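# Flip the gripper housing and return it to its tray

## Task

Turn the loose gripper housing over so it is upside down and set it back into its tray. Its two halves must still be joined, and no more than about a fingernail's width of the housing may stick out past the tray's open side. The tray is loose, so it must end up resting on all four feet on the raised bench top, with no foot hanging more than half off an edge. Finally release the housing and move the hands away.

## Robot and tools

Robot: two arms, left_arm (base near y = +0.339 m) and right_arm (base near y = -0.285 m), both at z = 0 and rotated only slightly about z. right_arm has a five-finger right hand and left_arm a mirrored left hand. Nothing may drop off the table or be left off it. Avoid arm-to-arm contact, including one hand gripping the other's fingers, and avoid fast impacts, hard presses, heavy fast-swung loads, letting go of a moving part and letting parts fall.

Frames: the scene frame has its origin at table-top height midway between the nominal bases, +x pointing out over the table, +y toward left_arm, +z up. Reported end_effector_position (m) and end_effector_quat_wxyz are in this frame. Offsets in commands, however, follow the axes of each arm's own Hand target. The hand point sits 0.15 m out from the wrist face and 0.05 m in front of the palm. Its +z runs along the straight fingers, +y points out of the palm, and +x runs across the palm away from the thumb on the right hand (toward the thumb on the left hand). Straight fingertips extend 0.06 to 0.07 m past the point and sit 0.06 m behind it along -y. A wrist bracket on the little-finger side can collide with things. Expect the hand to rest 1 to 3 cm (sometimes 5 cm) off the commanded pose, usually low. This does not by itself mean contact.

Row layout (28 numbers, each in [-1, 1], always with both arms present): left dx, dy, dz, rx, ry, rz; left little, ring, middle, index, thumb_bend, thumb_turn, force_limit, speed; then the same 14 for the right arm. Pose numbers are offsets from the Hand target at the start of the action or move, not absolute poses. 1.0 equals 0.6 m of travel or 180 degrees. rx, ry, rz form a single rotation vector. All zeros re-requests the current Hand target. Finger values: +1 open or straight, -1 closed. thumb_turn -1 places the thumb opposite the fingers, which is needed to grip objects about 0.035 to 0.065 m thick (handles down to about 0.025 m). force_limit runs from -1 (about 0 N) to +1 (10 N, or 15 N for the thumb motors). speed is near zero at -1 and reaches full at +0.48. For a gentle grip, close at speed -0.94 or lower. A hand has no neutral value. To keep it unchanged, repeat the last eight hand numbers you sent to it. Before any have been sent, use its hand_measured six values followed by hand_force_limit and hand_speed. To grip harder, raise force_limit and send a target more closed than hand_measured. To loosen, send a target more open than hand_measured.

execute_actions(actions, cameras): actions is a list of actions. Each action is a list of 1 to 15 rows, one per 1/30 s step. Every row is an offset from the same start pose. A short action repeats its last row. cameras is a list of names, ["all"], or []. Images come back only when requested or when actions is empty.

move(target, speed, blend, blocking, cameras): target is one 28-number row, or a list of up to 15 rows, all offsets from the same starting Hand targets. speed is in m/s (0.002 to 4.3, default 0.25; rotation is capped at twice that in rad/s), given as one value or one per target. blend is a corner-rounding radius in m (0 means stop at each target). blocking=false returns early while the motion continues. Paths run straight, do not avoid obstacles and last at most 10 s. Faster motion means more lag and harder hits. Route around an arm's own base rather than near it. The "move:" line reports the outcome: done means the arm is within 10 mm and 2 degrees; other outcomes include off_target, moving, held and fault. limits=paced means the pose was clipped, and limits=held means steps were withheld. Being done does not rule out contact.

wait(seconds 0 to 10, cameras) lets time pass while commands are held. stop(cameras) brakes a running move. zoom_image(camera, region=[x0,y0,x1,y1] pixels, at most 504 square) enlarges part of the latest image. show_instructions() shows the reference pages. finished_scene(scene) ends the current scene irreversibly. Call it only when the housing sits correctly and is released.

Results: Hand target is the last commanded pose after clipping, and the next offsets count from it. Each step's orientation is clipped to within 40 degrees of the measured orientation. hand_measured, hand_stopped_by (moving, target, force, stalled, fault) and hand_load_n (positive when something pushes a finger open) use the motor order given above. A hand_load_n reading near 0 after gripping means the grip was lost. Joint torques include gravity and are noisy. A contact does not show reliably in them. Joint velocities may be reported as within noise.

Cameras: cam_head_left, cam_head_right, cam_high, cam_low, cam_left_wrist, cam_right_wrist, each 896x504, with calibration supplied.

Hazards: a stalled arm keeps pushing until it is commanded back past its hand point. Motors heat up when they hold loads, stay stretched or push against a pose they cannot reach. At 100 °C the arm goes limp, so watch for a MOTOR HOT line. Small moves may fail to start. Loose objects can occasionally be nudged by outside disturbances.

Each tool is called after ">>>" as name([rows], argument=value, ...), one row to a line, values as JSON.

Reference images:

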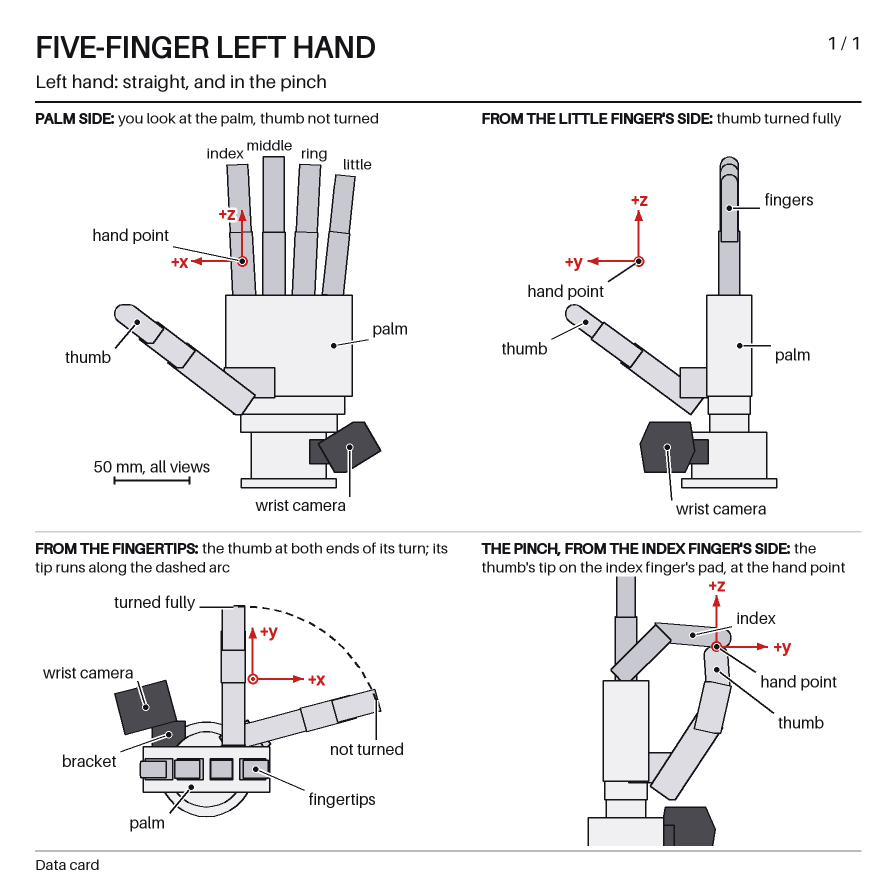

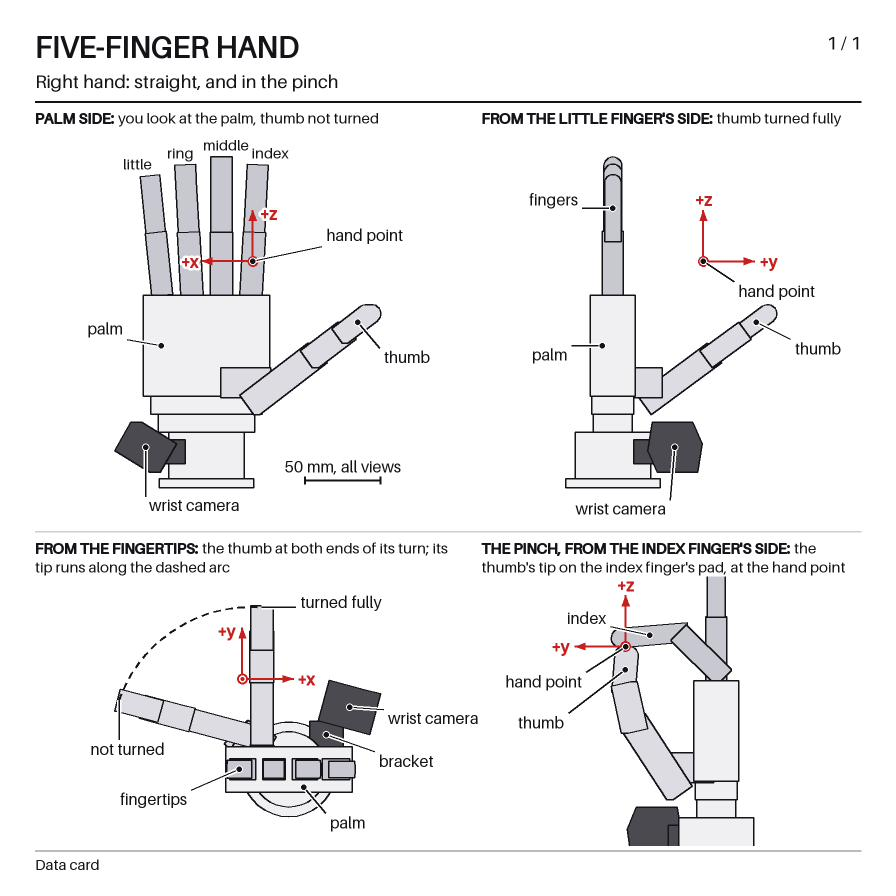

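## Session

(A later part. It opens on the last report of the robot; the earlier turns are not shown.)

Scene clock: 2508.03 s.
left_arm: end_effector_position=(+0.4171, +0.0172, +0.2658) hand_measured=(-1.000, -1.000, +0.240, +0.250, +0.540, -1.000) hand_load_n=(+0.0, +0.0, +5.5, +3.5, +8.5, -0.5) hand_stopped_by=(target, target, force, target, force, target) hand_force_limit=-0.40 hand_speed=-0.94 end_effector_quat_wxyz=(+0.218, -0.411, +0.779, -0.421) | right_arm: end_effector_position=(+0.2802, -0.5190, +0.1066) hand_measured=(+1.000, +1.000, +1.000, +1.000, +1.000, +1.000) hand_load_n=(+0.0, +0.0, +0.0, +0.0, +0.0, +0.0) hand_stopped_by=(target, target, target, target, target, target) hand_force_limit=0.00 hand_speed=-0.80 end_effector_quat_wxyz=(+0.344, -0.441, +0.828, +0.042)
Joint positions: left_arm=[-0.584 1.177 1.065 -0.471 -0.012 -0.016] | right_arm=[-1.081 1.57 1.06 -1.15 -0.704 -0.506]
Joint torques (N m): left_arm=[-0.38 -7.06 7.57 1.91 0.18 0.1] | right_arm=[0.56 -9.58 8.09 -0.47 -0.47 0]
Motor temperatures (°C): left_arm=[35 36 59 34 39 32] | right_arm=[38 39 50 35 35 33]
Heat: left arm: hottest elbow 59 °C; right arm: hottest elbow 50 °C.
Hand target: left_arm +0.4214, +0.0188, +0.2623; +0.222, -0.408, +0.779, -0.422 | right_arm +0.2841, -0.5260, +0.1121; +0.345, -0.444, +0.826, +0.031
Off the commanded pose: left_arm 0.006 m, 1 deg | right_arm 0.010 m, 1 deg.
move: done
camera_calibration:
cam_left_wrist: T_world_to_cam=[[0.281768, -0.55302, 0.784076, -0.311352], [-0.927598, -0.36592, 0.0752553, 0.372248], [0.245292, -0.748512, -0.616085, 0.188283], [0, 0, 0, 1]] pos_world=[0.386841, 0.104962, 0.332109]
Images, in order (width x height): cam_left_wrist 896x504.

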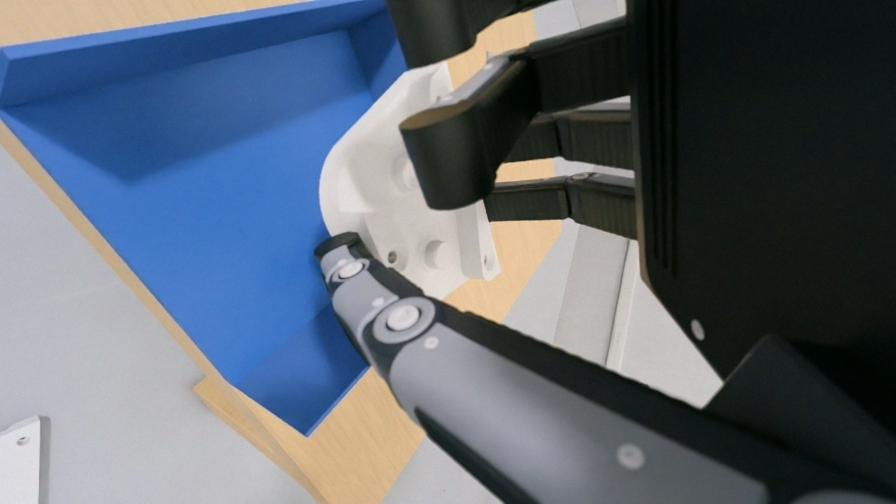

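>>> move(target=[0.0002, 0.0503, 0.045, 0, -0.01165, -0.00759, -1, -1, 0.20, 0.25, 0.40, -1, -0.4, -0.94, 0, 0, 0, 0, 0, 0, 1, 1, 1, 1, 1, 1, 0, -0.8], speed=0.04, cameras=["cam_left_wrist", "cam_head_right"])

>>> zoom_image(camera="cam_head_right", region=[410, 130, 530, 250])

Scene clock: 2537.13 s.
left_arm: end_effector_position=(+0.4269, +0.0196, +0.2263) hand_measured=(-1.000, -1.000, +0.240, +0.250, +0.540, -1.000) hand_load_n=(+0.5, +0.0, +5.5, +3.5, +8.5, -0.5) hand_stopped_by=(target, target, force, target, force, target) hand_force_limit=-0.40 hand_speed=-0.94 end_effector_quat_wxyz=(+0.233, -0.422, +0.772, -0.414) | right_arm: end_effector_position=(+0.2802, -0.5190, +0.1066) hand_measured=(+1.000, +1.000, +1.000, +1.000, +1.000, +1.000) hand_load_n=(+0.0, +0.0, +0.0, +0.0, +0.0, +0.0) hand_stopped_by=(target, target, target, target, target, target) hand_force_limit=0.00 hand_speed=-0.80 end_effector_quat_wxyz=(+0.344, -0.441, +0.828, +0.042)
Joint positions: left_arm=[-0.584 1.21 0.986 -0.359 -0.054 -0.024] | right_arm=[-1.081 1.57 1.06 -1.15 -0.704 -0.506]
Joint torques (N m): left_arm=[-1.44 -7.24 7.38 1.89 -0.11 -0.13] | right_arm=[0.56 -9.58 8.09 -0.46 -0.47 0]
Motor temperatures (°C): left_arm=[35 36 55 34 39 32] | right_arm=[38 39 50 35 35 33]
Heat: left arm: hottest elbow 55 °C; right arm: hottest elbow 50 °C.
Hand target: left_arm +0.4266, +0.0152, +0.2222; +0.231, -0.425, +0.770, -0.417 | right_arm +0.2841, -0.5260, +0.1121; +0.345, -0.444, +0.826, +0.031
Off the commanded pose: left_arm 0.006 m, 1 deg | right_arm 0.010 m, 1 deg.
move: done
camera_calibration:
cam_left_wrist: T_world_to_cam=[[0.295358, -0.55111, 0.780411, -0.286877], [-0.913189, -0.402937, 0.0610647, 0.38295], [0.280803, -0.730698, -0.622278, 0.149154], [0, 0, 0, 1]] pos_world=[0.392555, 0.105191, 0.293312]
Images, in order (width x height): cam_head_right 896x504, cam_left_wrist 896x504.

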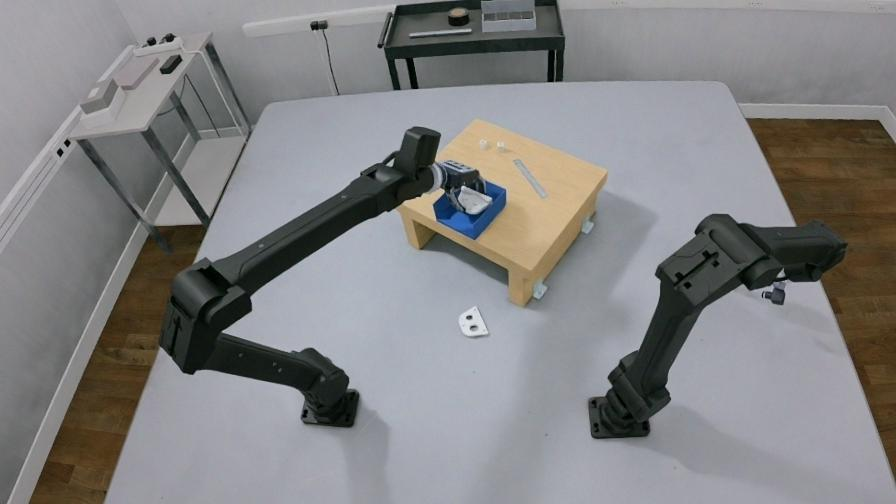

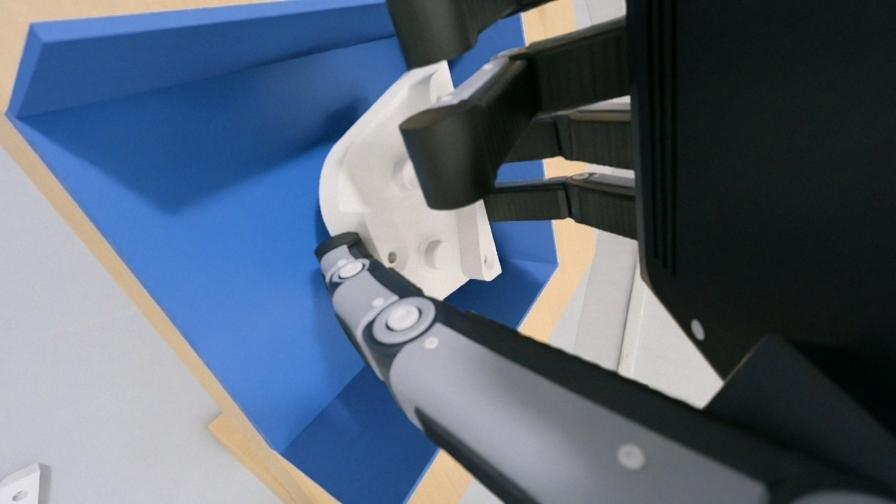

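Scaled by 4.200 from the camera's 896x504 image, which has a finer 1280x720 frame.

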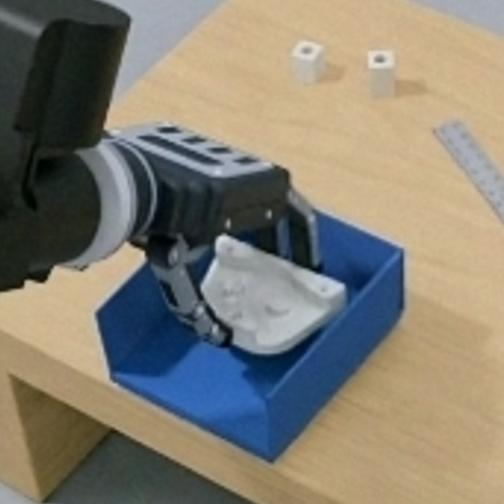

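>>> move(target=[0.0166, 0, 0, 0, 0, 0, -1, -1, 0.20, 0.25, 0.40, -1, -0.4, -0.94, 0, 0, 0, 0, 0, 0, 1, 1, 1, 1, 1, 1, 0, -0.8], speed=0.04, cameras=["cam_left_wrist"])

Scene clock: 2564.57 s.
left_arm: end_effector_position=(+0.4208, +0.0111, +0.2265) hand_measured=(-1.000, -1.000, +0.240, +0.250, +0.540, -1.000) hand_load_n=(+0.0, +0.0, +5.0, +3.5, +8.5, -0.5) hand_stopped_by=(target, target, force, target, force, target) hand_force_limit=-0.40 hand_speed=-0.94 end_effector_quat_wxyz=(+0.233, -0.422, +0.772, -0.415) | right_arm: end_effector_position=(+0.2802, -0.5190, +0.1066) hand_measured=(+1.000, +1.000, +1.000, +1.000, +1.000, +1.000) hand_load_n=(+0.0, +0.0, -0.5, +0.0, +0.0, +0.0) hand_stopped_by=(target, target, target, target, target, target) hand_force_limit=0.00 hand_speed=-0.80 end_effector_quat_wxyz=(+0.344, -0.441, +0.828, +0.042)
Joint positions: left_arm=[-0.611 1.21 0.986 -0.359 -0.075 -0.038] | right_arm=[-1.081 1.57 1.06 -1.15 -0.704 -0.506]
Joint torques (N m): left_arm=[-1.38 -7 7.51 1.91 -0.11 -0.14] | right_arm=[0.56 -9.64 8.08 -0.46 -0.47 0]
Heat: left arm: hottest elbow 53 °C; right arm: hottest elbow 50 °C.
Hand target: left_arm +0.4213, +0.0069, +0.2222; +0.231, -0.425, +0.770, -0.417 | right_arm +0.2841, -0.5260, +0.1121; +0.345, -0.444, +0.826, +0.031
Off the commanded pose: left_arm 0.006 m, 1 deg | right_arm 0.010 m, 1 deg.
move: done
camera_calibration:
cam_left_wrist: T_world_to_cam=[[0.294218, -0.550966, 0.780943, -0.289513], [-0.91365, -0.401956, 0.060629, 0.374201], [0.2805, -0.731346, -0.621653, 0.144786], [0, 0, 0, 1]] pos_world=[0.386456, 0.0967894, 0.293412]
Images, in order (width x height): cam_left_wrist 896x504.

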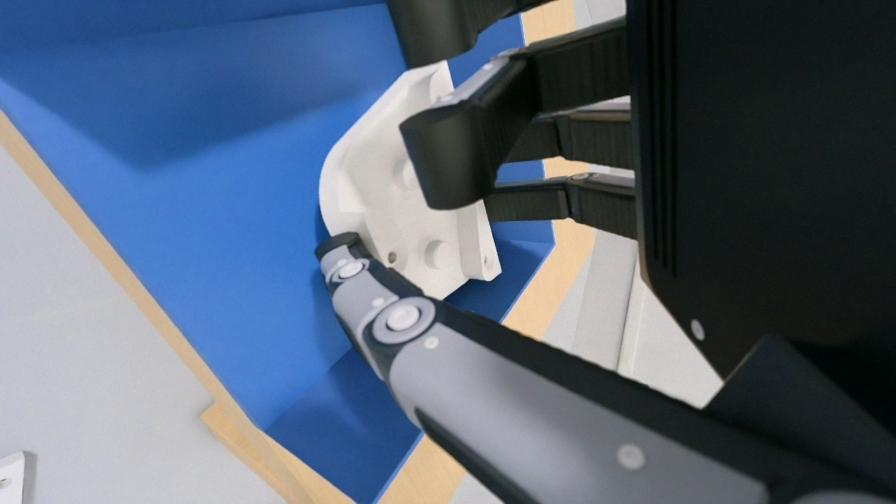

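>>> move(target=[-0.0025, 0.0303, 0.0198, 0, 0, 0, -1, -1, 0.20, 0.25, 0.40, -1, -0.4, -0.94, 0, 0, 0, 0, 0, 0, 1, 1, 1, 1, 1, 1, 0, -0.8], speed=0.03, cameras=["cam_left_wrist", "cam_head_right"])

>>> zoom_image(camera="cam_head_right", region=[420, 150, 520, 250])

Scene clock: 2573.67 s.
left_arm: end_effector_position=(+0.4217, +0.0104, +0.2070) hand_measured=(-1.000, -1.000, +0.240, +0.250, +0.540, -1.000) hand_load_n=(+0.0, +0.0, +5.5, +3.5, +8.5, -0.5) hand_stopped_by=(target, target, force, target, force, target) hand_force_limit=-0.40 hand_speed=-0.94 end_effector_quat_wxyz=(+0.233, -0.422, +0.771, -0.416) | right_arm: end_effector_position=(+0.2802, -0.5190, +0.1066) hand_measured=(+1.000, +1.000, +1.000, +1.000, +1.000, +1.000) hand_load_n=(+0.0, +0.0, +0.0, +0.0, +0.0, +0.0) hand_stopped_by=(target, target, target, target, target, target) hand_force_limit=0.00 hand_speed=-0.80 end_effector_quat_wxyz=(+0.344, -0.441, +0.828, +0.042)
Joint positions: left_arm=[-0.611 1.225 0.945 -0.297 -0.075 -0.039] | right_arm=[-1.081 1.57 1.06 -1.15 -0.704 -0.506]
Joint torques (N m): left_arm=[-0.97 -7.06 7.12 1.88 0 -0.12] | right_arm=[0.56 -9.58 8.08 -0.46 -0.47 0]
Heat: left arm: hottest elbow 52 °C; right arm: hottest elbow 50 °C.
Hand target: left_arm +0.4221, +0.0081, +0.2005; +0.231, -0.425, +0.770, -0.417 | right_arm +0.2841, -0.5260, +0.1121; +0.345, -0.444, +0.826, +0.031
Off the commanded pose: left_arm 0.007 m, 0 deg | right_arm 0.010 m, 1 deg.
move: done
camera_calibration:
cam_left_wrist: T_world_to_cam=[[0.292319, -0.548636, 0.783293, -0.274644], [-0.913662, -0.402125, 0.0593148, 0.376188], [0.282439, -0.733004, -0.618817, 0.130409], [0, 0, 0, 1]] pos_world=[0.38716, 0.096185, 0.273513]
Images, in order (width x height): cam_head_right 896x504, cam_left_wrist 896x504.

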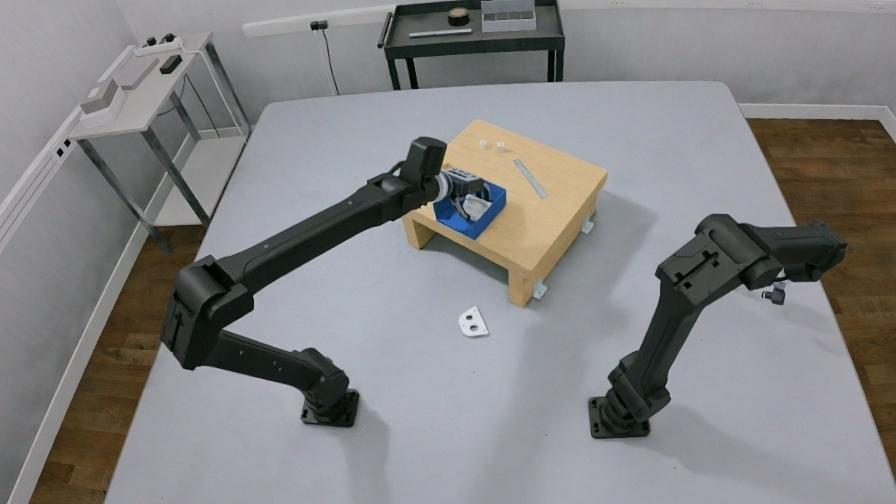

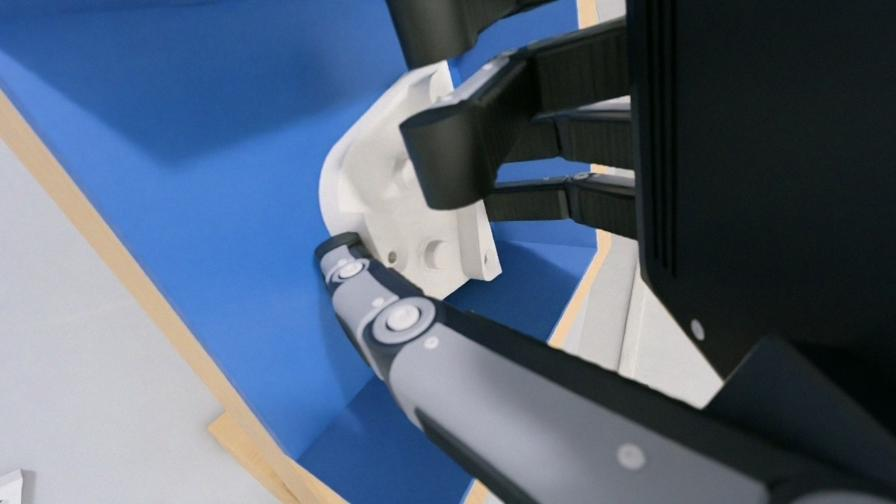

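Scaled by 5.040 from the camera's 896x504 image, which has a finer 1280x720 frame.

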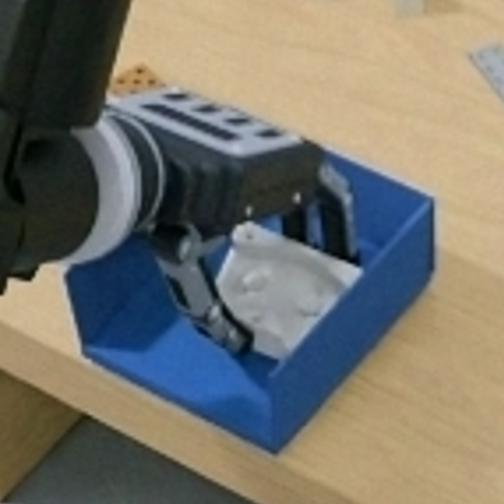

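>>> move(target=[0, 0.0084, 0.0055, 0, 0, 0, -1, -1, 0.20, 0.25, 0.40, -1, -0.4, -0.94, 0, 0, 0, 0, 0, 0, 1, 1, 1, 1, 1, 1, 0, -0.8], speed=0.03, cameras=["cam_left_wrist"])

Scene clock: 2579.57 s.
left_arm: end_effector_position=(+0.4228, +0.0095, +0.2057) hand_measured=(-1.000, -1.000, +0.240, +0.250, +0.540, -1.000) hand_load_n=(+0.5, +0.0, +5.0, +3.5, +8.0, -1.0) hand_stopped_by=(target, target, force, target, force, target) hand_force_limit=-0.40 hand_speed=-0.94 end_effector_quat_wxyz=(+0.235, -0.421, +0.769, -0.420) | right_arm: end_effector_position=(+0.2802, -0.5190, +0.1066) hand_measured=(+1.000, +1.000, +1.000, +1.000, +1.000, +1.000) hand_load_n=(+0.0, -0.5, +0.0, +0.0, -0.5, +0.0) hand_stopped_by=(target, target, target, target, target, target) hand_force_limit=0.00 hand_speed=-0.80 end_effector_quat_wxyz=(+0.344, -0.441, +0.828, +0.042)
Joint positions: left_arm=[-0.611 1.226 0.936 -0.277 -0.075 -0.039] | right_arm=[-1.081 1.57 1.06 -1.15 -0.704 -0.506]
Joint torques (N m): left_arm=[-0.97 -6.83 6.86 1.85 0 -0.12] | right_arm=[0.56 -9.64 8.09 -0.47 -0.47 0]
Heat: left arm: hottest elbow 52 °C; right arm: hottest elbow 50 °C.
Hand target: left_arm +0.4221, +0.0082, +0.1942; +0.231, -0.425, +0.770, -0.417 | right_arm +0.2841, -0.5260, +0.1121; +0.345, -0.444, +0.826, +0.031
Off the commanded pose: left_arm 0.011 m, 1 deg | right_arm 0.010 m, 1 deg.
move: off_target (left_arm)
camera_calibration:
cam_left_wrist: T_world_to_cam=[[0.285598, -0.543584, 0.789272, -0.272956], [-0.914162, -0.40172, 0.0541188, 0.378177], [0.287648, -0.736978, -0.611655, 0.125144], [0, 0, 0, 1]] pos_world=[0.387674, 0.0957748, 0.271514]
Images, in order (width x height): cam_left_wrist 896x504.

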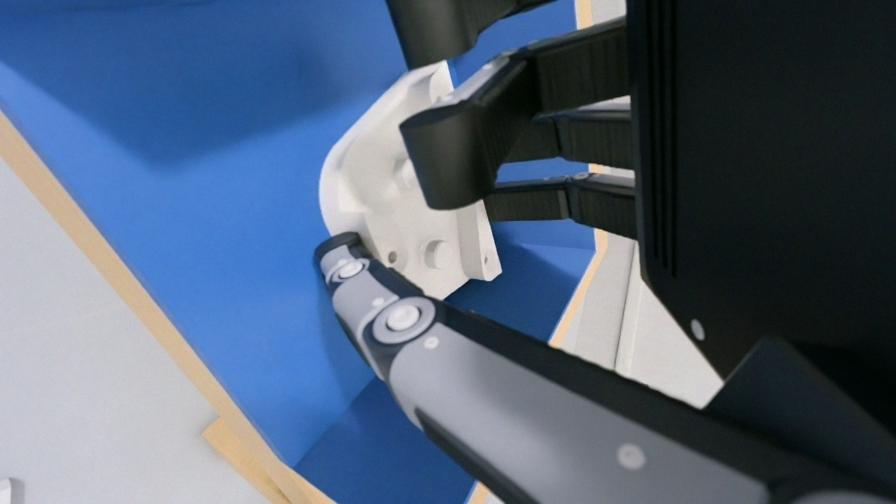

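>>> zoom_image(camera="cam_left_wrist", region=[300, 40, 620, 320])

Scaled by 1.575 from the camera's 896x504 image, which has a finer 1280x720 frame.

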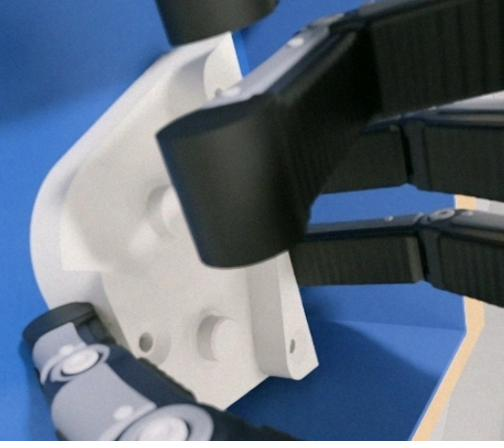

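>>> move(target=[0, 0.0067, 0.0044, 0, 0, 0, -1, -1, 0.20, 0.25, 0.40, -1, -0.4, -0.94, 0, 0, 0, 0, 0, 0, 1, 1, 1, 1, 1, 1, 0, -0.8], speed=0.03, cameras=["cam_left_wrist"])

>>> zoom_image(camera="cam_left_wrist", region=[300, 40, 620, 320])

Scene clock: 2594.07 s.
left_arm: end_effector_position=(+0.4240, +0.0086, +0.2058) hand_measured=(-1.000, -1.000, +0.240, +0.250, +0.540, -1.000) hand_load_n=(+0.0, +0.0, +5.5, +3.5, +8.0, -1.0) hand_stopped_by=(target, target, force, target, force, target) hand_force_limit=-0.40 hand_speed=-0.94 end_effector_quat_wxyz=(+0.237, -0.420, +0.766, -0.425) | right_arm: end_effector_position=(+0.2802, -0.5190, +0.1066) hand_measured=(+1.000, +1.000, +1.000, +1.000, +1.000, +1.000) hand_load_n=(+0.0, +0.0, +0.0, +0.0, +0.0, +0.0) hand_stopped_by=(target, target, target, target, target, target) hand_force_limit=0.00 hand_speed=-0.80 end_effector_quat_wxyz=(+0.344, -0.441, +0.828, +0.042)
Joint positions: left_arm=[-0.611 1.226 0.93 -0.261 -0.075 -0.039] | right_arm=[-1.081 1.57 1.06 -1.15 -0.704 -0.506]
Joint torques (N m): left_arm=[-1.08 -6.48 6.63 1.72 0 -0.11] | right_arm=[0.56 -9.64 8.08 -0.46 -0.47 0]
Heat: left arm: hottest elbow 51 °C; right arm: hottest elbow 50 °C.
Hand target: left_arm +0.4222, +0.0081, +0.1897; +0.231, -0.425, +0.770, -0.417 | right_arm +0.2841, -0.5260, +0.1121; +0.345, -0.444, +0.826, +0.031
Off the commanded pose: left_arm 0.016 m, 1 deg | right_arm 0.010 m, 1 deg.
move: off_target (left_arm)
camera_calibration:
cam_left_wrist: T_world_to_cam=[[0.279077, -0.538183, 0.795283, -0.272255], [-0.914515, -0.401552, 0.04918, 0.380079], [0.29288, -0.741023, -0.60424, 0.120463], [0, 0, 0, 1]] pos_world=[0.388287, 0.0953642, 0.270616]
Images, in order (width x height): cam_left_wrist 896x504.

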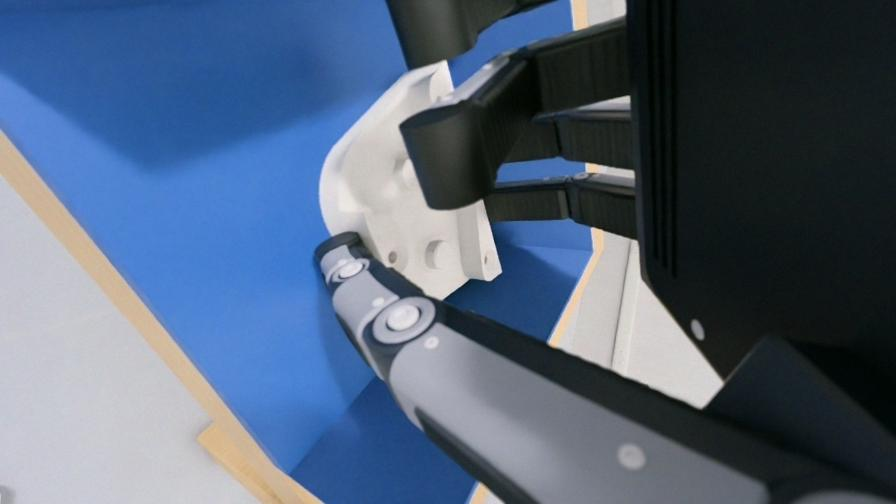

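Scaled by 1.575 from the camera's 896x504 image, which has a finer 1280x720 frame.

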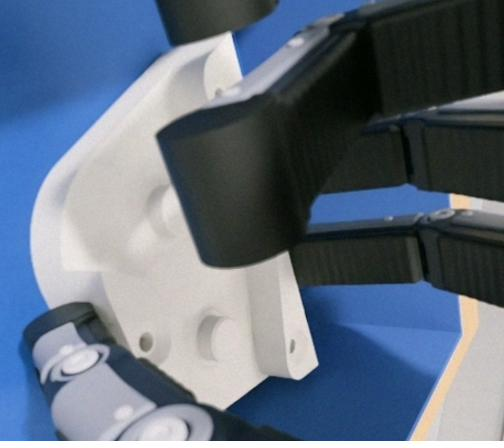

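>>> execute_actions(actions=[], cameras=["cam_head_left", "cam_high", "cam_low"])

>>> zoom_image(camera="cam_head_left", region=[410, 140, 530, 260])

>>> zoom_image(camera="cam_low", region=[460, 160, 620, 260])

Scene clock: 2602.47 s.
left_arm: end_effector_position=(+0.4240, +0.0086, +0.2058) hand_measured=(-1.000, -1.000, +0.240, +0.250, +0.540, -1.000) hand_load_n=(+0.0, +0.0, +5.0, +3.5, +7.5, -1.0) hand_stopped_by=(target, target, force, target, force, target) hand_force_limit=-0.40 hand_speed=-0.94 end_effector_quat_wxyz=(+0.237, -0.420, +0.766, -0.425) | right_arm: end_effector_position=(+0.2802, -0.5190, +0.1066) hand_measured=(+1.000, +1.000, +1.000, +1.000, +1.000, +1.000) hand_load_n=(+0.0, +0.0, +0.0, +0.0, -0.5, +0.0) hand_stopped_by=(target, target, target, target, target, target) hand_force_limit=0.00 hand_speed=-0.80 end_effector_quat_wxyz=(+0.344, -0.441, +0.828, +0.042)
Joint positions: left_arm=[-0.611 1.226 0.93 -0.261 -0.075 -0.039] | right_arm=[-1.081 1.57 1.06 -1.15 -0.704 -0.506]
Joint velocities: within noise
Joint torques (N m): left_arm=[-1.03 -6.42 6.61 1.72 0 -0.11] | right_arm=[0.5 -9.58 8.09 -0.46 -0.47 0]
Motor temperatures (°C): left_arm=[35 36 51 34 39 32] | right_arm=[38 39 50 35 35 33]
Heat: left arm: hottest elbow 51 °C; right arm: hottest elbow 50 °C.
Hand target: left_arm +0.4222, +0.0081, +0.1897; +0.231, -0.425, +0.770, -0.417 | right_arm +0.2841, -0.5260, +0.1121; +0.345, -0.444, +0.826, +0.031
Off the commanded pose: left_arm 0.016 m, 1 deg | right_arm 0.010 m, 1 deg.
Images, in order (width x height): cam_head_left 896x504, cam_high 896x504, cam_low 896x504.

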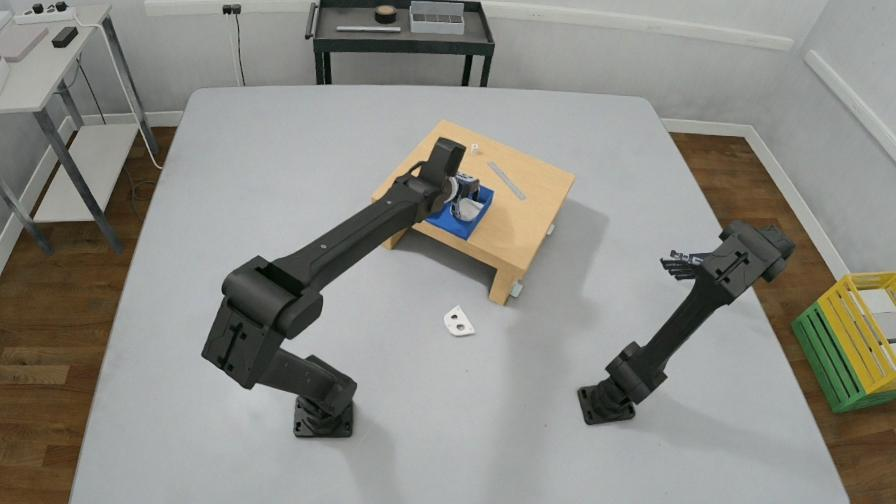

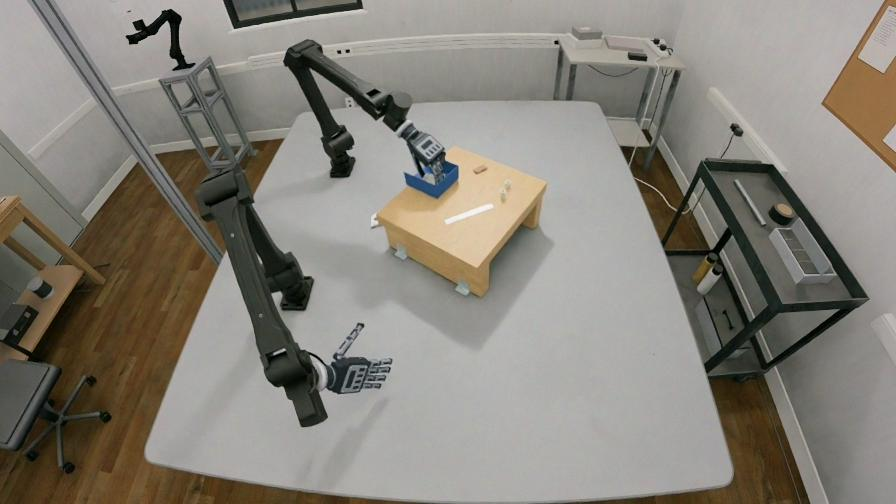

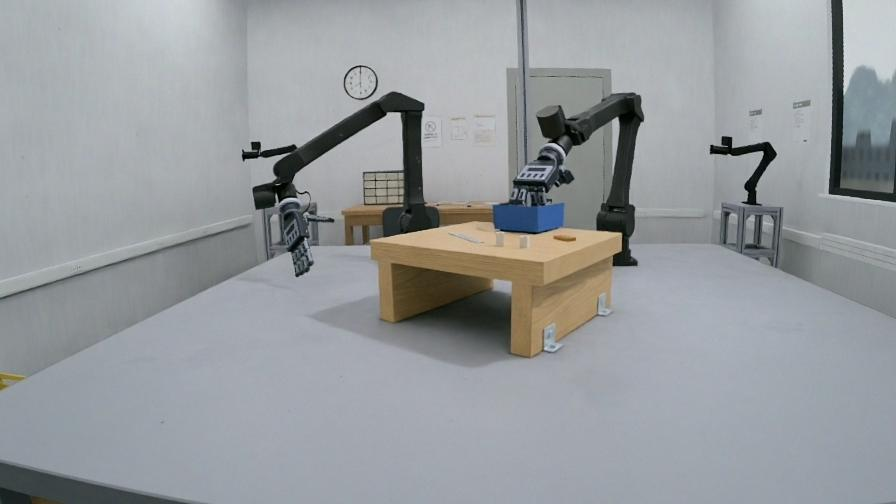

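Scaled by 4.200 from the camera's 896x504 image, which has a finer 1280x720 frame.

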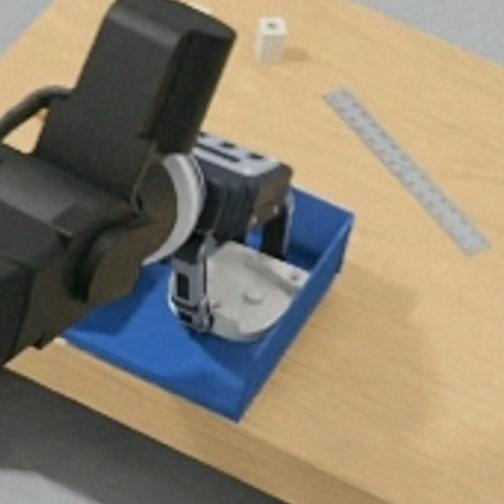

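Scaled by 3.150 from the camera's 896x504 image, which has a finer 1280x720 frame.

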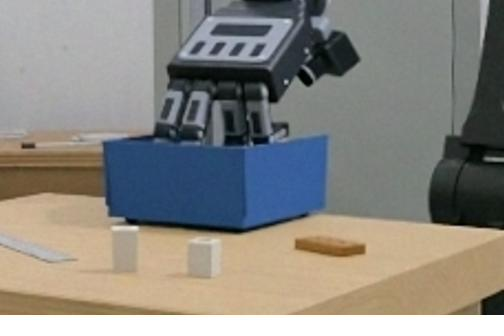

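>>> move(target=[0, -0.0140, -0.0091, 0, 0, 0, -1, -1, 0.20, 0.25, 0.40, -1, -0.4, -0.94, 0, 0, 0, 0, 0, 0, 1, 1, 1, 1, 1, 1, 0, -0.8], speed=0.03, cameras=[])

>>> execute_actions([
  [[0,0,0,0,0,0,-1,-1,0.20,0.25,0.70,-1,-0.4,-0.8,0,0,0,0,0,0,1,1,1,1,1,1,0,-0.8]],
  [[0,0,0,0,0,0,-1,-1,0.34,0.34,0.70,-1,-0.4,-0.8,0,0,0,0,0,0,1,1,1,1,1,1,0,-0.8]],
], cameras=["cam_left_wrist"])

Scene clock: 2618.57 s.
left_arm: end_effector_position=(+0.4237, +0.0087, +0.2055) hand_measured=(-1.000, -1.000, +0.240, +0.250, +0.540, -1.000) hand_load_n=(+0.0, +0.0, +6.0, +4.0, +7.0, -1.0) hand_stopped_by=(target, target, force, target, force, target) hand_force_limit=-0.40 hand_speed=-0.94 end_effector_quat_wxyz=(+0.237, -0.420, +0.766, -0.424) | right_arm: end_effector_position=(+0.2802, -0.5190, +0.1066) hand_measured=(+1.000, +1.000, +1.000, +1.000, +1.000, +1.000) hand_load_n=(+0.0, +0.0, +0.0, +0.0, +0.0, +0.0) hand_stopped_by=(target, target, target, target, target, target) hand_force_limit=0.00 hand_speed=-0.80 end_effector_quat_wxyz=(+0.344, -0.441, +0.828, +0.042)
Joint positions: left_arm=[-0.611 1.226 0.93 -0.263 -0.075 -0.04] | right_arm=[-1.081 1.57 1.06 -1.15 -0.704 -0.506]
Joint torques (N m): left_arm=[-0.91 -7.12 8.01 0.72 -0.01 -0.1] | right_arm=[0.56 -9.64 8.08 -0.46 -0.47 0.01]
Heat: left arm: hottest elbow 51 °C; right arm: hottest elbow 50 °C.
Hand target: left_arm +0.4222, +0.0081, +0.1997; +0.231, -0.425, +0.770, -0.417 | right_arm +0.2841, -0.5260, +0.1121; +0.345, -0.444, +0.826, +0.031
Off the commanded pose: left_arm 0.006 m, 1 deg | right_arm 0.010 m, 1 deg.
move: done
No camera images: "cameras" was empty.

Scene clock: 2619.77 s.
left_arm: end_effector_position=(+0.4230, +0.0093, +0.2045) hand_measured=(-1.000, -1.000, +0.340, +0.340, +0.700, -1.000) hand_load_n=(+0.0, +0.0, +0.0, +0.0, -0.5, -0.5) hand_stopped_by=(target, target, target, target, target, target) hand_force_limit=-0.40 hand_speed=-0.80 end_effector_quat_wxyz=(+0.236, -0.421, +0.767, -0.422) | right_arm: end_effector_position=(+0.2802, -0.5190, +0.1066) hand_measured=(+1.000, +1.000, +1.000, +1.000, +1.000, +1.000) hand_load_n=(+0.0, +0.0, +0.0, +0.0, +0.0, +0.0) hand_stopped_by=(target, target, target, target, target, target) hand_force_limit=0.00 hand_speed=-0.80 end_effector_quat_wxyz=(+0.344, -0.441, +0.828, +0.042)
Joint positions: left_arm=[-0.611 1.226 0.93 -0.268 -0.075 -0.04] | right_arm=[-1.081 1.57 1.06 -1.15 -0.704 -0.506]
Joint torques (N m): left_arm=[-1.03 -7 8.03 0.88 -0.01 -0.11] | right_arm=[0.56 -9.64 8.09 -0.47 -0.47 0]
Heat: left arm: hottest elbow 51 °C; right arm: hottest elbow 50 °C.
Hand target: left_arm +0.4222, +0.0081, +0.1997; +0.231, -0.425, +0.770, -0.417 | right_arm +0.2841, -0.5260, +0.1121; +0.345, -0.444, +0.826, +0.031
Off the commanded pose: left_arm 0.005 m, 1 deg | right_arm 0.010 m, 1 deg.
Step readings (end_effector_position of left_arm | right_arm):
0: (+0.4237, +0.0087, +0.2055) | (+0.2802, -0.5190, +0.1066)
1: (+0.4237, +0.0087, +0.2055) | (+0.2802, -0.5190, +0.1066)
2: (+0.4237, +0.0087, +0.2055) | (+0.2802, -0.5190, +0.1066)
4: (+0.4237, +0.0087, +0.2055) | (+0.2802, -0.5190, +0.1066)
8: (+0.4234, +0.0090, +0.2050) | (+0.2802, -0.5190, +0.1066)
15: (+0.4234, +0.0090, +0.2050) | (+0.2802, -0.5190, +0.1066)
16: (+0.4234, +0.0090, +0.2050) | (+0.2802, -0.5190, +0.1066)
17: (+0.4234, +0.0090, +0.2050) | (+0.2802, -0.5190, +0.1066)
19: (+0.4231, +0.0092, +0.2047) | (+0.2802, -0.5190, +0.1066)
23: (+0.4230, +0.0093, +0.2045) | (+0.2802, -0.5190, +0.1066)
30: (+0.4230, +0.0093, +0.2045) | (+0.2802, -0.5190, +0.1066)
camera_calibration:
cam_left_wrist: T_world_to_cam=[[0.283913, -0.540502, 0.791992, -0.271966], [-0.913981, -0.402265, 0.0531143, 0.378432], [0.289882, -0.738946, -0.608217, 0.122522], [0, 0, 0, 1]] pos_world=[0.387578, 0.0957693, 0.269815]
Images, in order (width x height): cam_left_wrist 896x504.

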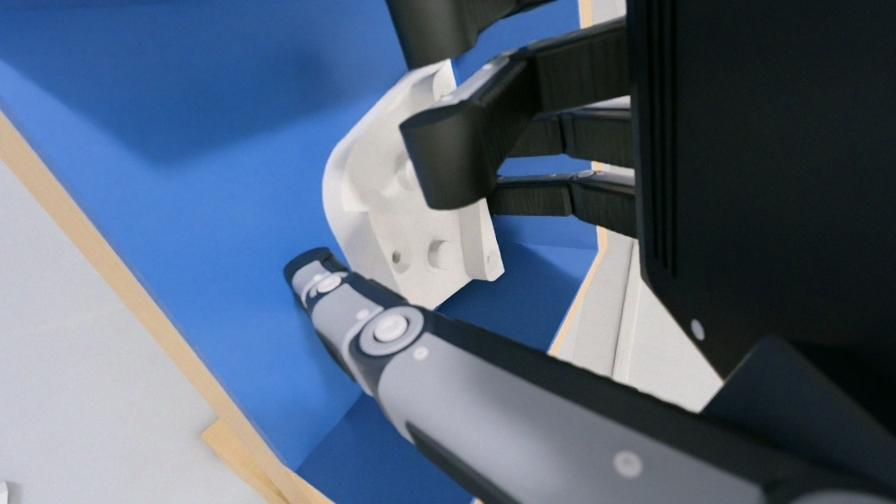

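>>> move(target=[-0.0018, -0.042, -0.0113, 0, 0, 0, -1, -1, 0.34, 0.34, 0.70, -1, -0.4, -0.8, 0, 0, 0, 0, 0, 0, 1, 1, 1, 1, 1, 1, 0, -0.8], speed=0.03, cameras=["cam_left_wrist"])

Scene clock: 2666.57 s.
left_arm: end_effector_position=(+0.4188, +0.0124, +0.2049) hand_measured=(-1.000, -1.000, +0.340, +0.340, +0.700, -1.000) hand_load_n=(+0.0, +0.0, +2.0, +0.0, +0.0, +0.0) hand_stopped_by=(target, target, target, target, target, target) hand_force_limit=-0.40 hand_speed=-0.80 end_effector_quat_wxyz=(+0.229, -0.425, +0.776, -0.407) | right_arm: end_effector_position=(+0.2802, -0.5190, +0.1066) hand_measured=(+1.000, +1.000, +1.000, +1.000, +1.000, +1.000) hand_load_n=(+0.0, +0.0, +0.0, +0.0, +0.0, +0.0) hand_stopped_by=(target, target, target, target, target, target) hand_force_limit=0.00 hand_speed=-0.80 end_effector_quat_wxyz=(+0.344, -0.441, +0.828, +0.042)
Joint positions: left_arm=[-0.611 1.226 0.951 -0.326 -0.075 -0.041] | right_arm=[-1.081 1.57 1.06 -1.15 -0.704 -0.506]
Joint torques (N m): left_arm=[-0.62 -7.12 11.23 0.62 0.14 -0.08] | right_arm=[0.56 -9.58 8.08 -0.47 -0.47 0]
Heat: left arm: hottest elbow 51 °C; right arm: hottest elbow 50 °C.
Hand target: left_arm +0.4296, +0.0047, +0.2245; +0.231, -0.425, +0.770, -0.417 | right_arm +0.2841, -0.5260, +0.1121; +0.345, -0.444, +0.826, +0.031
Off the commanded pose: left_arm 0.024 m, 1 deg | right_arm 0.010 m, 1 deg.
move: off_target (left_arm)
camera_calibration:
cam_left_wrist: T_world_to_cam=[[0.307686, -0.558049, 0.770656, -0.274785], [-0.911992, -0.403905, 0.0716386, 0.371279], [0.271294, -0.724874, -0.633212, 0.139041], [0, 0, 0, 1]] pos_world=[0.38543, 0.0974052, 0.273209]
Images, in order (width x height): cam_left_wrist 896x504.

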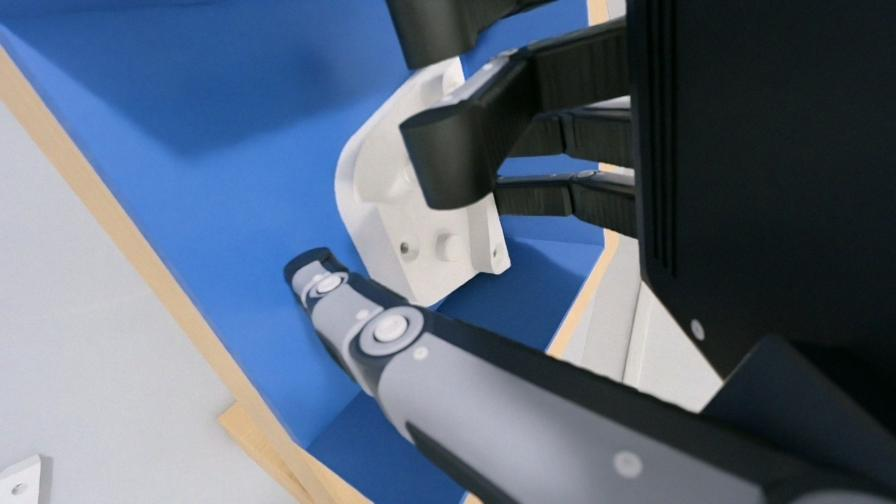

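>>> wait(seconds=0.1, cameras=["cam_left_wrist", "cam_head_left"])

Scene clock: 2702.20 s.
left_arm: end_effector_position=(+0.4187, +0.0125, +0.2048) hand_measured=(-1.000, -1.000, +0.340, +0.340, +0.700, -1.000) hand_load_n=(+0.0, +0.0, +2.0, +0.0, +0.0, +0.0) hand_stopped_by=(target, target, target, target, target, target) hand_force_limit=-0.40 hand_speed=-0.80 end_effector_quat_wxyz=(+0.229, -0.425, +0.776, -0.407) | right_arm: end_effector_position=(+0.2802, -0.5190, +0.1066) hand_measured=(+1.000, +1.000, +1.000, +1.000, +1.000, +1.000) hand_load_n=(+0.0, +0.0, +0.0, +0.0, +0.0, +0.0) hand_stopped_by=(target, target, target, target, target, target) hand_force_limit=0.00 hand_speed=-0.80 end_effector_quat_wxyz=(+0.344, -0.441, +0.828, +0.042)
Joint positions: left_arm=[-0.611 1.226 0.951 -0.327 -0.075 -0.041] | right_arm=[-1.081 1.57 1.06 -1.15 -0.704 -0.506]
Joint torques (N m): left_arm=[-0.62 -7 11.28 0.61 0.14 -0.08] | right_arm=[0.56 -9.58 8.09 -0.46 -0.47 0.01]
Motor temperatures (°C): left_arm=[35 36 56 34 39 32] | right_arm=[38 39 50 35 35 33]
Heat: left arm: hottest elbow 56 °C; right arm: hottest elbow 50 °C.
Hand target: left_arm +0.4295, +0.0048, +0.2244; +0.231, -0.425, +0.770, -0.417 | right_arm +0.2841, -0.5260, +0.1121; +0.345, -0.444, +0.826, +0.031
Off the commanded pose: left_arm 0.024 m, 1 deg | right_arm 0.010 m, 1 deg.
wait: 0.10 s; at rest from the start
camera_calibration:
cam_left_wrist: T_world_to_cam=[[0.30793, -0.558236, 0.770423, -0.274797], [-0.911975, -0.403907, 0.0718434, 0.371216], [0.271073, -0.724729, -0.633472, 0.139183], [0, 0, 0, 1]] pos_world=[0.385429, 0.0974056, 0.273209]
Images, in order (width x height): cam_head_left 896x504, cam_left_wrist 896x504.

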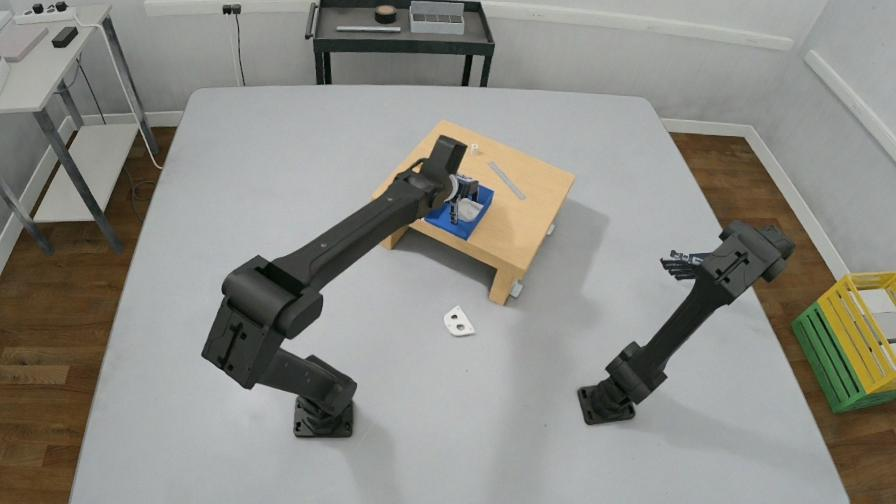

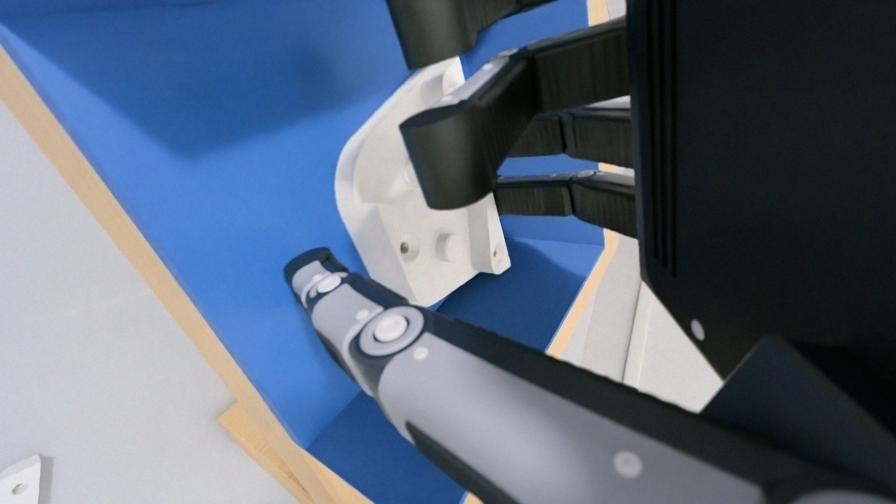

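>>> move(target=[0.0025,-0.0232,-0.006,0.0122,0,0,-1,-1,0.34,0.34,0.70,-1,-0.4,-0.8,0,0,0,0,0,0,1,1,1,1,1,1,0,-0.8], speed=0.05, cameras=["cam_left_wrist"])

Scene clock: 2775.07 s.
left_arm: end_effector_position=(+0.4189, +0.0123, +0.2053) hand_measured=(-1.000, -1.000, +0.340, +0.340, +0.700, -1.000) hand_load_n=(+0.0, +0.0, +1.0, +0.0, +0.0, +0.0) hand_stopped_by=(target, target, target, target, target, target) hand_force_limit=-0.40 hand_speed=-0.80 end_effector_quat_wxyz=(+0.229, -0.425, +0.775, -0.407) | right_arm: end_effector_position=(+0.2802, -0.5190, +0.1066) hand_measured=(+1.000, +1.000, +1.000, +1.000, +1.000, +1.000) hand_load_n=(+0.0, +0.0, +0.0, +0.5, +0.0, +0.0) hand_stopped_by=(target, target, target, target, target, target) hand_force_limit=0.00 hand_speed=-0.80 end_effector_quat_wxyz=(+0.344, -0.441, +0.828, +0.042)
Joint positions: left_arm=[-0.611 1.226 0.952 -0.327 -0.075 -0.041] | right_arm=[-1.081 1.57 1.06 -1.15 -0.704 -0.506]
Joint torques (N m): left_arm=[-1.03 -8.06 11.58 1.28 -0.05 -0.07] | right_arm=[0.56 -9.64 8.08 -0.46 -0.47 0]
Motor temperatures (°C): left_arm=[35 36 60 34 39 32] | right_arm=[38 39 50 35 35 33]
Heat: left arm: hottest elbow 60 °C; right arm: hottest elbow 50 °C.
Hand target: left_arm +0.4326, +0.0010, +0.2381; +0.239, -0.420, +0.762, -0.431 | right_arm +0.2841, -0.5260, +0.1121; +0.345, -0.444, +0.826, +0.031
Off the commanded pose: left_arm 0.037 m, 3 deg | right_arm 0.010 m, 1 deg.
move: off_target (left_arm)
camera_calibration:
cam_left_wrist: T_world_to_cam=[[0.307433, -0.557821, 0.770922, -0.2751], [-0.912018, -0.403876, 0.0714642, 0.371363], [0.271493, -0.725065, -0.632908, 0.13899], [0, 0, 0, 1]] pos_world=[0.38553, 0.0973047, 0.273509]
Images, in order (width x height): cam_left_wrist 896x504.

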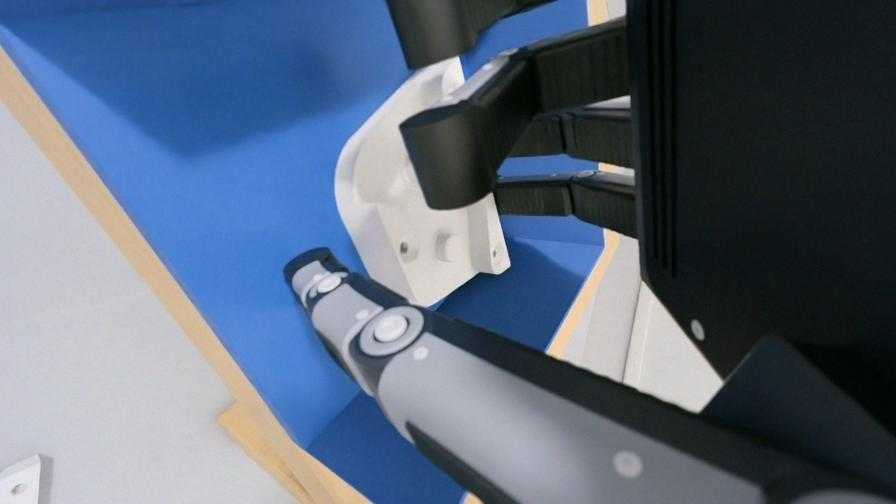

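>>> move(target=[0.0023,-0.038,-0.0015,0.0117,0,0,-1,-1,0.34,0.34,0.70,-1,-0.4,-0.8,0,0,0,0,0,0,1,1,1,1,1,1,0,-0.8], speed=0.05, cameras=["cam_left_wrist"])

Scene clock: 2787.00 s.
left_arm: end_effector_position=(+0.4257, +0.0076, +0.2209) hand_measured=(-1.000, -1.000, +0.340, +0.340, +0.700, -1.000) hand_load_n=(+0.0, +0.0, +0.0, +0.0, +0.0, +0.0) hand_stopped_by=(target, target, target, target, target, target) hand_force_limit=-0.40 hand_speed=-0.80 end_effector_quat_wxyz=(+0.234, -0.422, +0.769, -0.418) | right_arm: end_effector_position=(+0.2802, -0.5190, +0.1066) hand_measured=(+1.000, +1.000, +1.000, +1.000, +1.000, +1.000) hand_load_n=(+0.0, +0.0, +0.0, +0.0, +0.0, +0.0) hand_stopped_by=(target, target, target, target, target, target) hand_force_limit=0.00 hand_speed=-0.80 end_effector_quat_wxyz=(+0.344, -0.441, +0.828, +0.042)
Joint positions: left_arm=[-0.611 1.226 0.98 -0.327 -0.077 -0.041] | right_arm=[-1.081 1.57 1.06 -1.15 -0.704 -0.506]
Joint torques (N m): left_arm=[-1.14 -8.23 12.21 1.43 -0.11 -0.05] | right_arm=[0.56 -9.64 8.09 -0.46 -0.47 0]
Motor temperatures (°C): left_arm=[35 36 59 34 39 32] | right_arm=[37 39 50 35 35 33]
Heat: left arm: hottest elbow 59 °C; right arm: hottest elbow 50 °C.
Hand target: left_arm +0.4411, -0.0060, +0.2580; +0.247, -0.416, +0.754, -0.445 | right_arm +0.2841, -0.5260, +0.1121; +0.345, -0.444, +0.826, +0.031
Off the commanded pose: left_arm 0.042 m, 4 deg | right_arm 0.010 m, 1 deg.
move: off_target (left_arm)
camera_calibration:
cam_left_wrist: T_world_to_cam=[[0.29046, -0.544867, 0.786609, -0.288252], [-0.912966, -0.403996, 0.0572784, 0.378031], [0.286577, -0.734784, -0.614789, 0.133257], [0, 0, 0, 1]] pos_world=[0.390666, 0.0935794, 0.287013]
Images, in order (width x height): cam_left_wrist 896x504.

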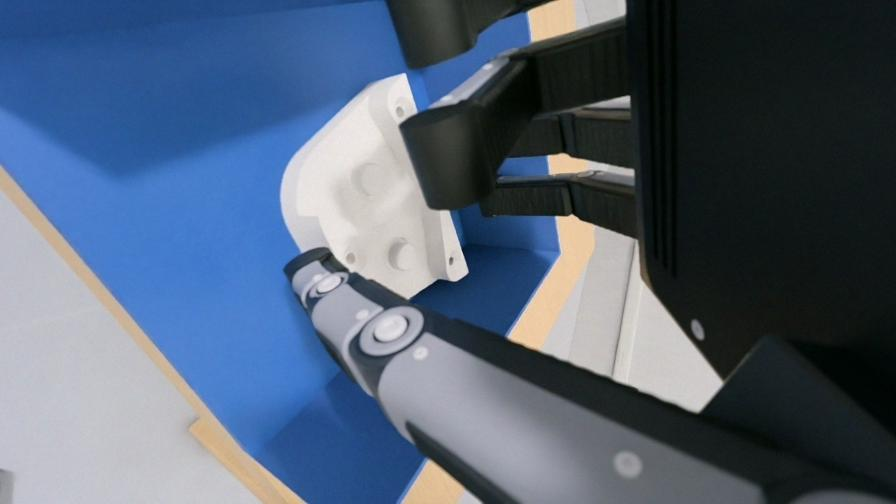

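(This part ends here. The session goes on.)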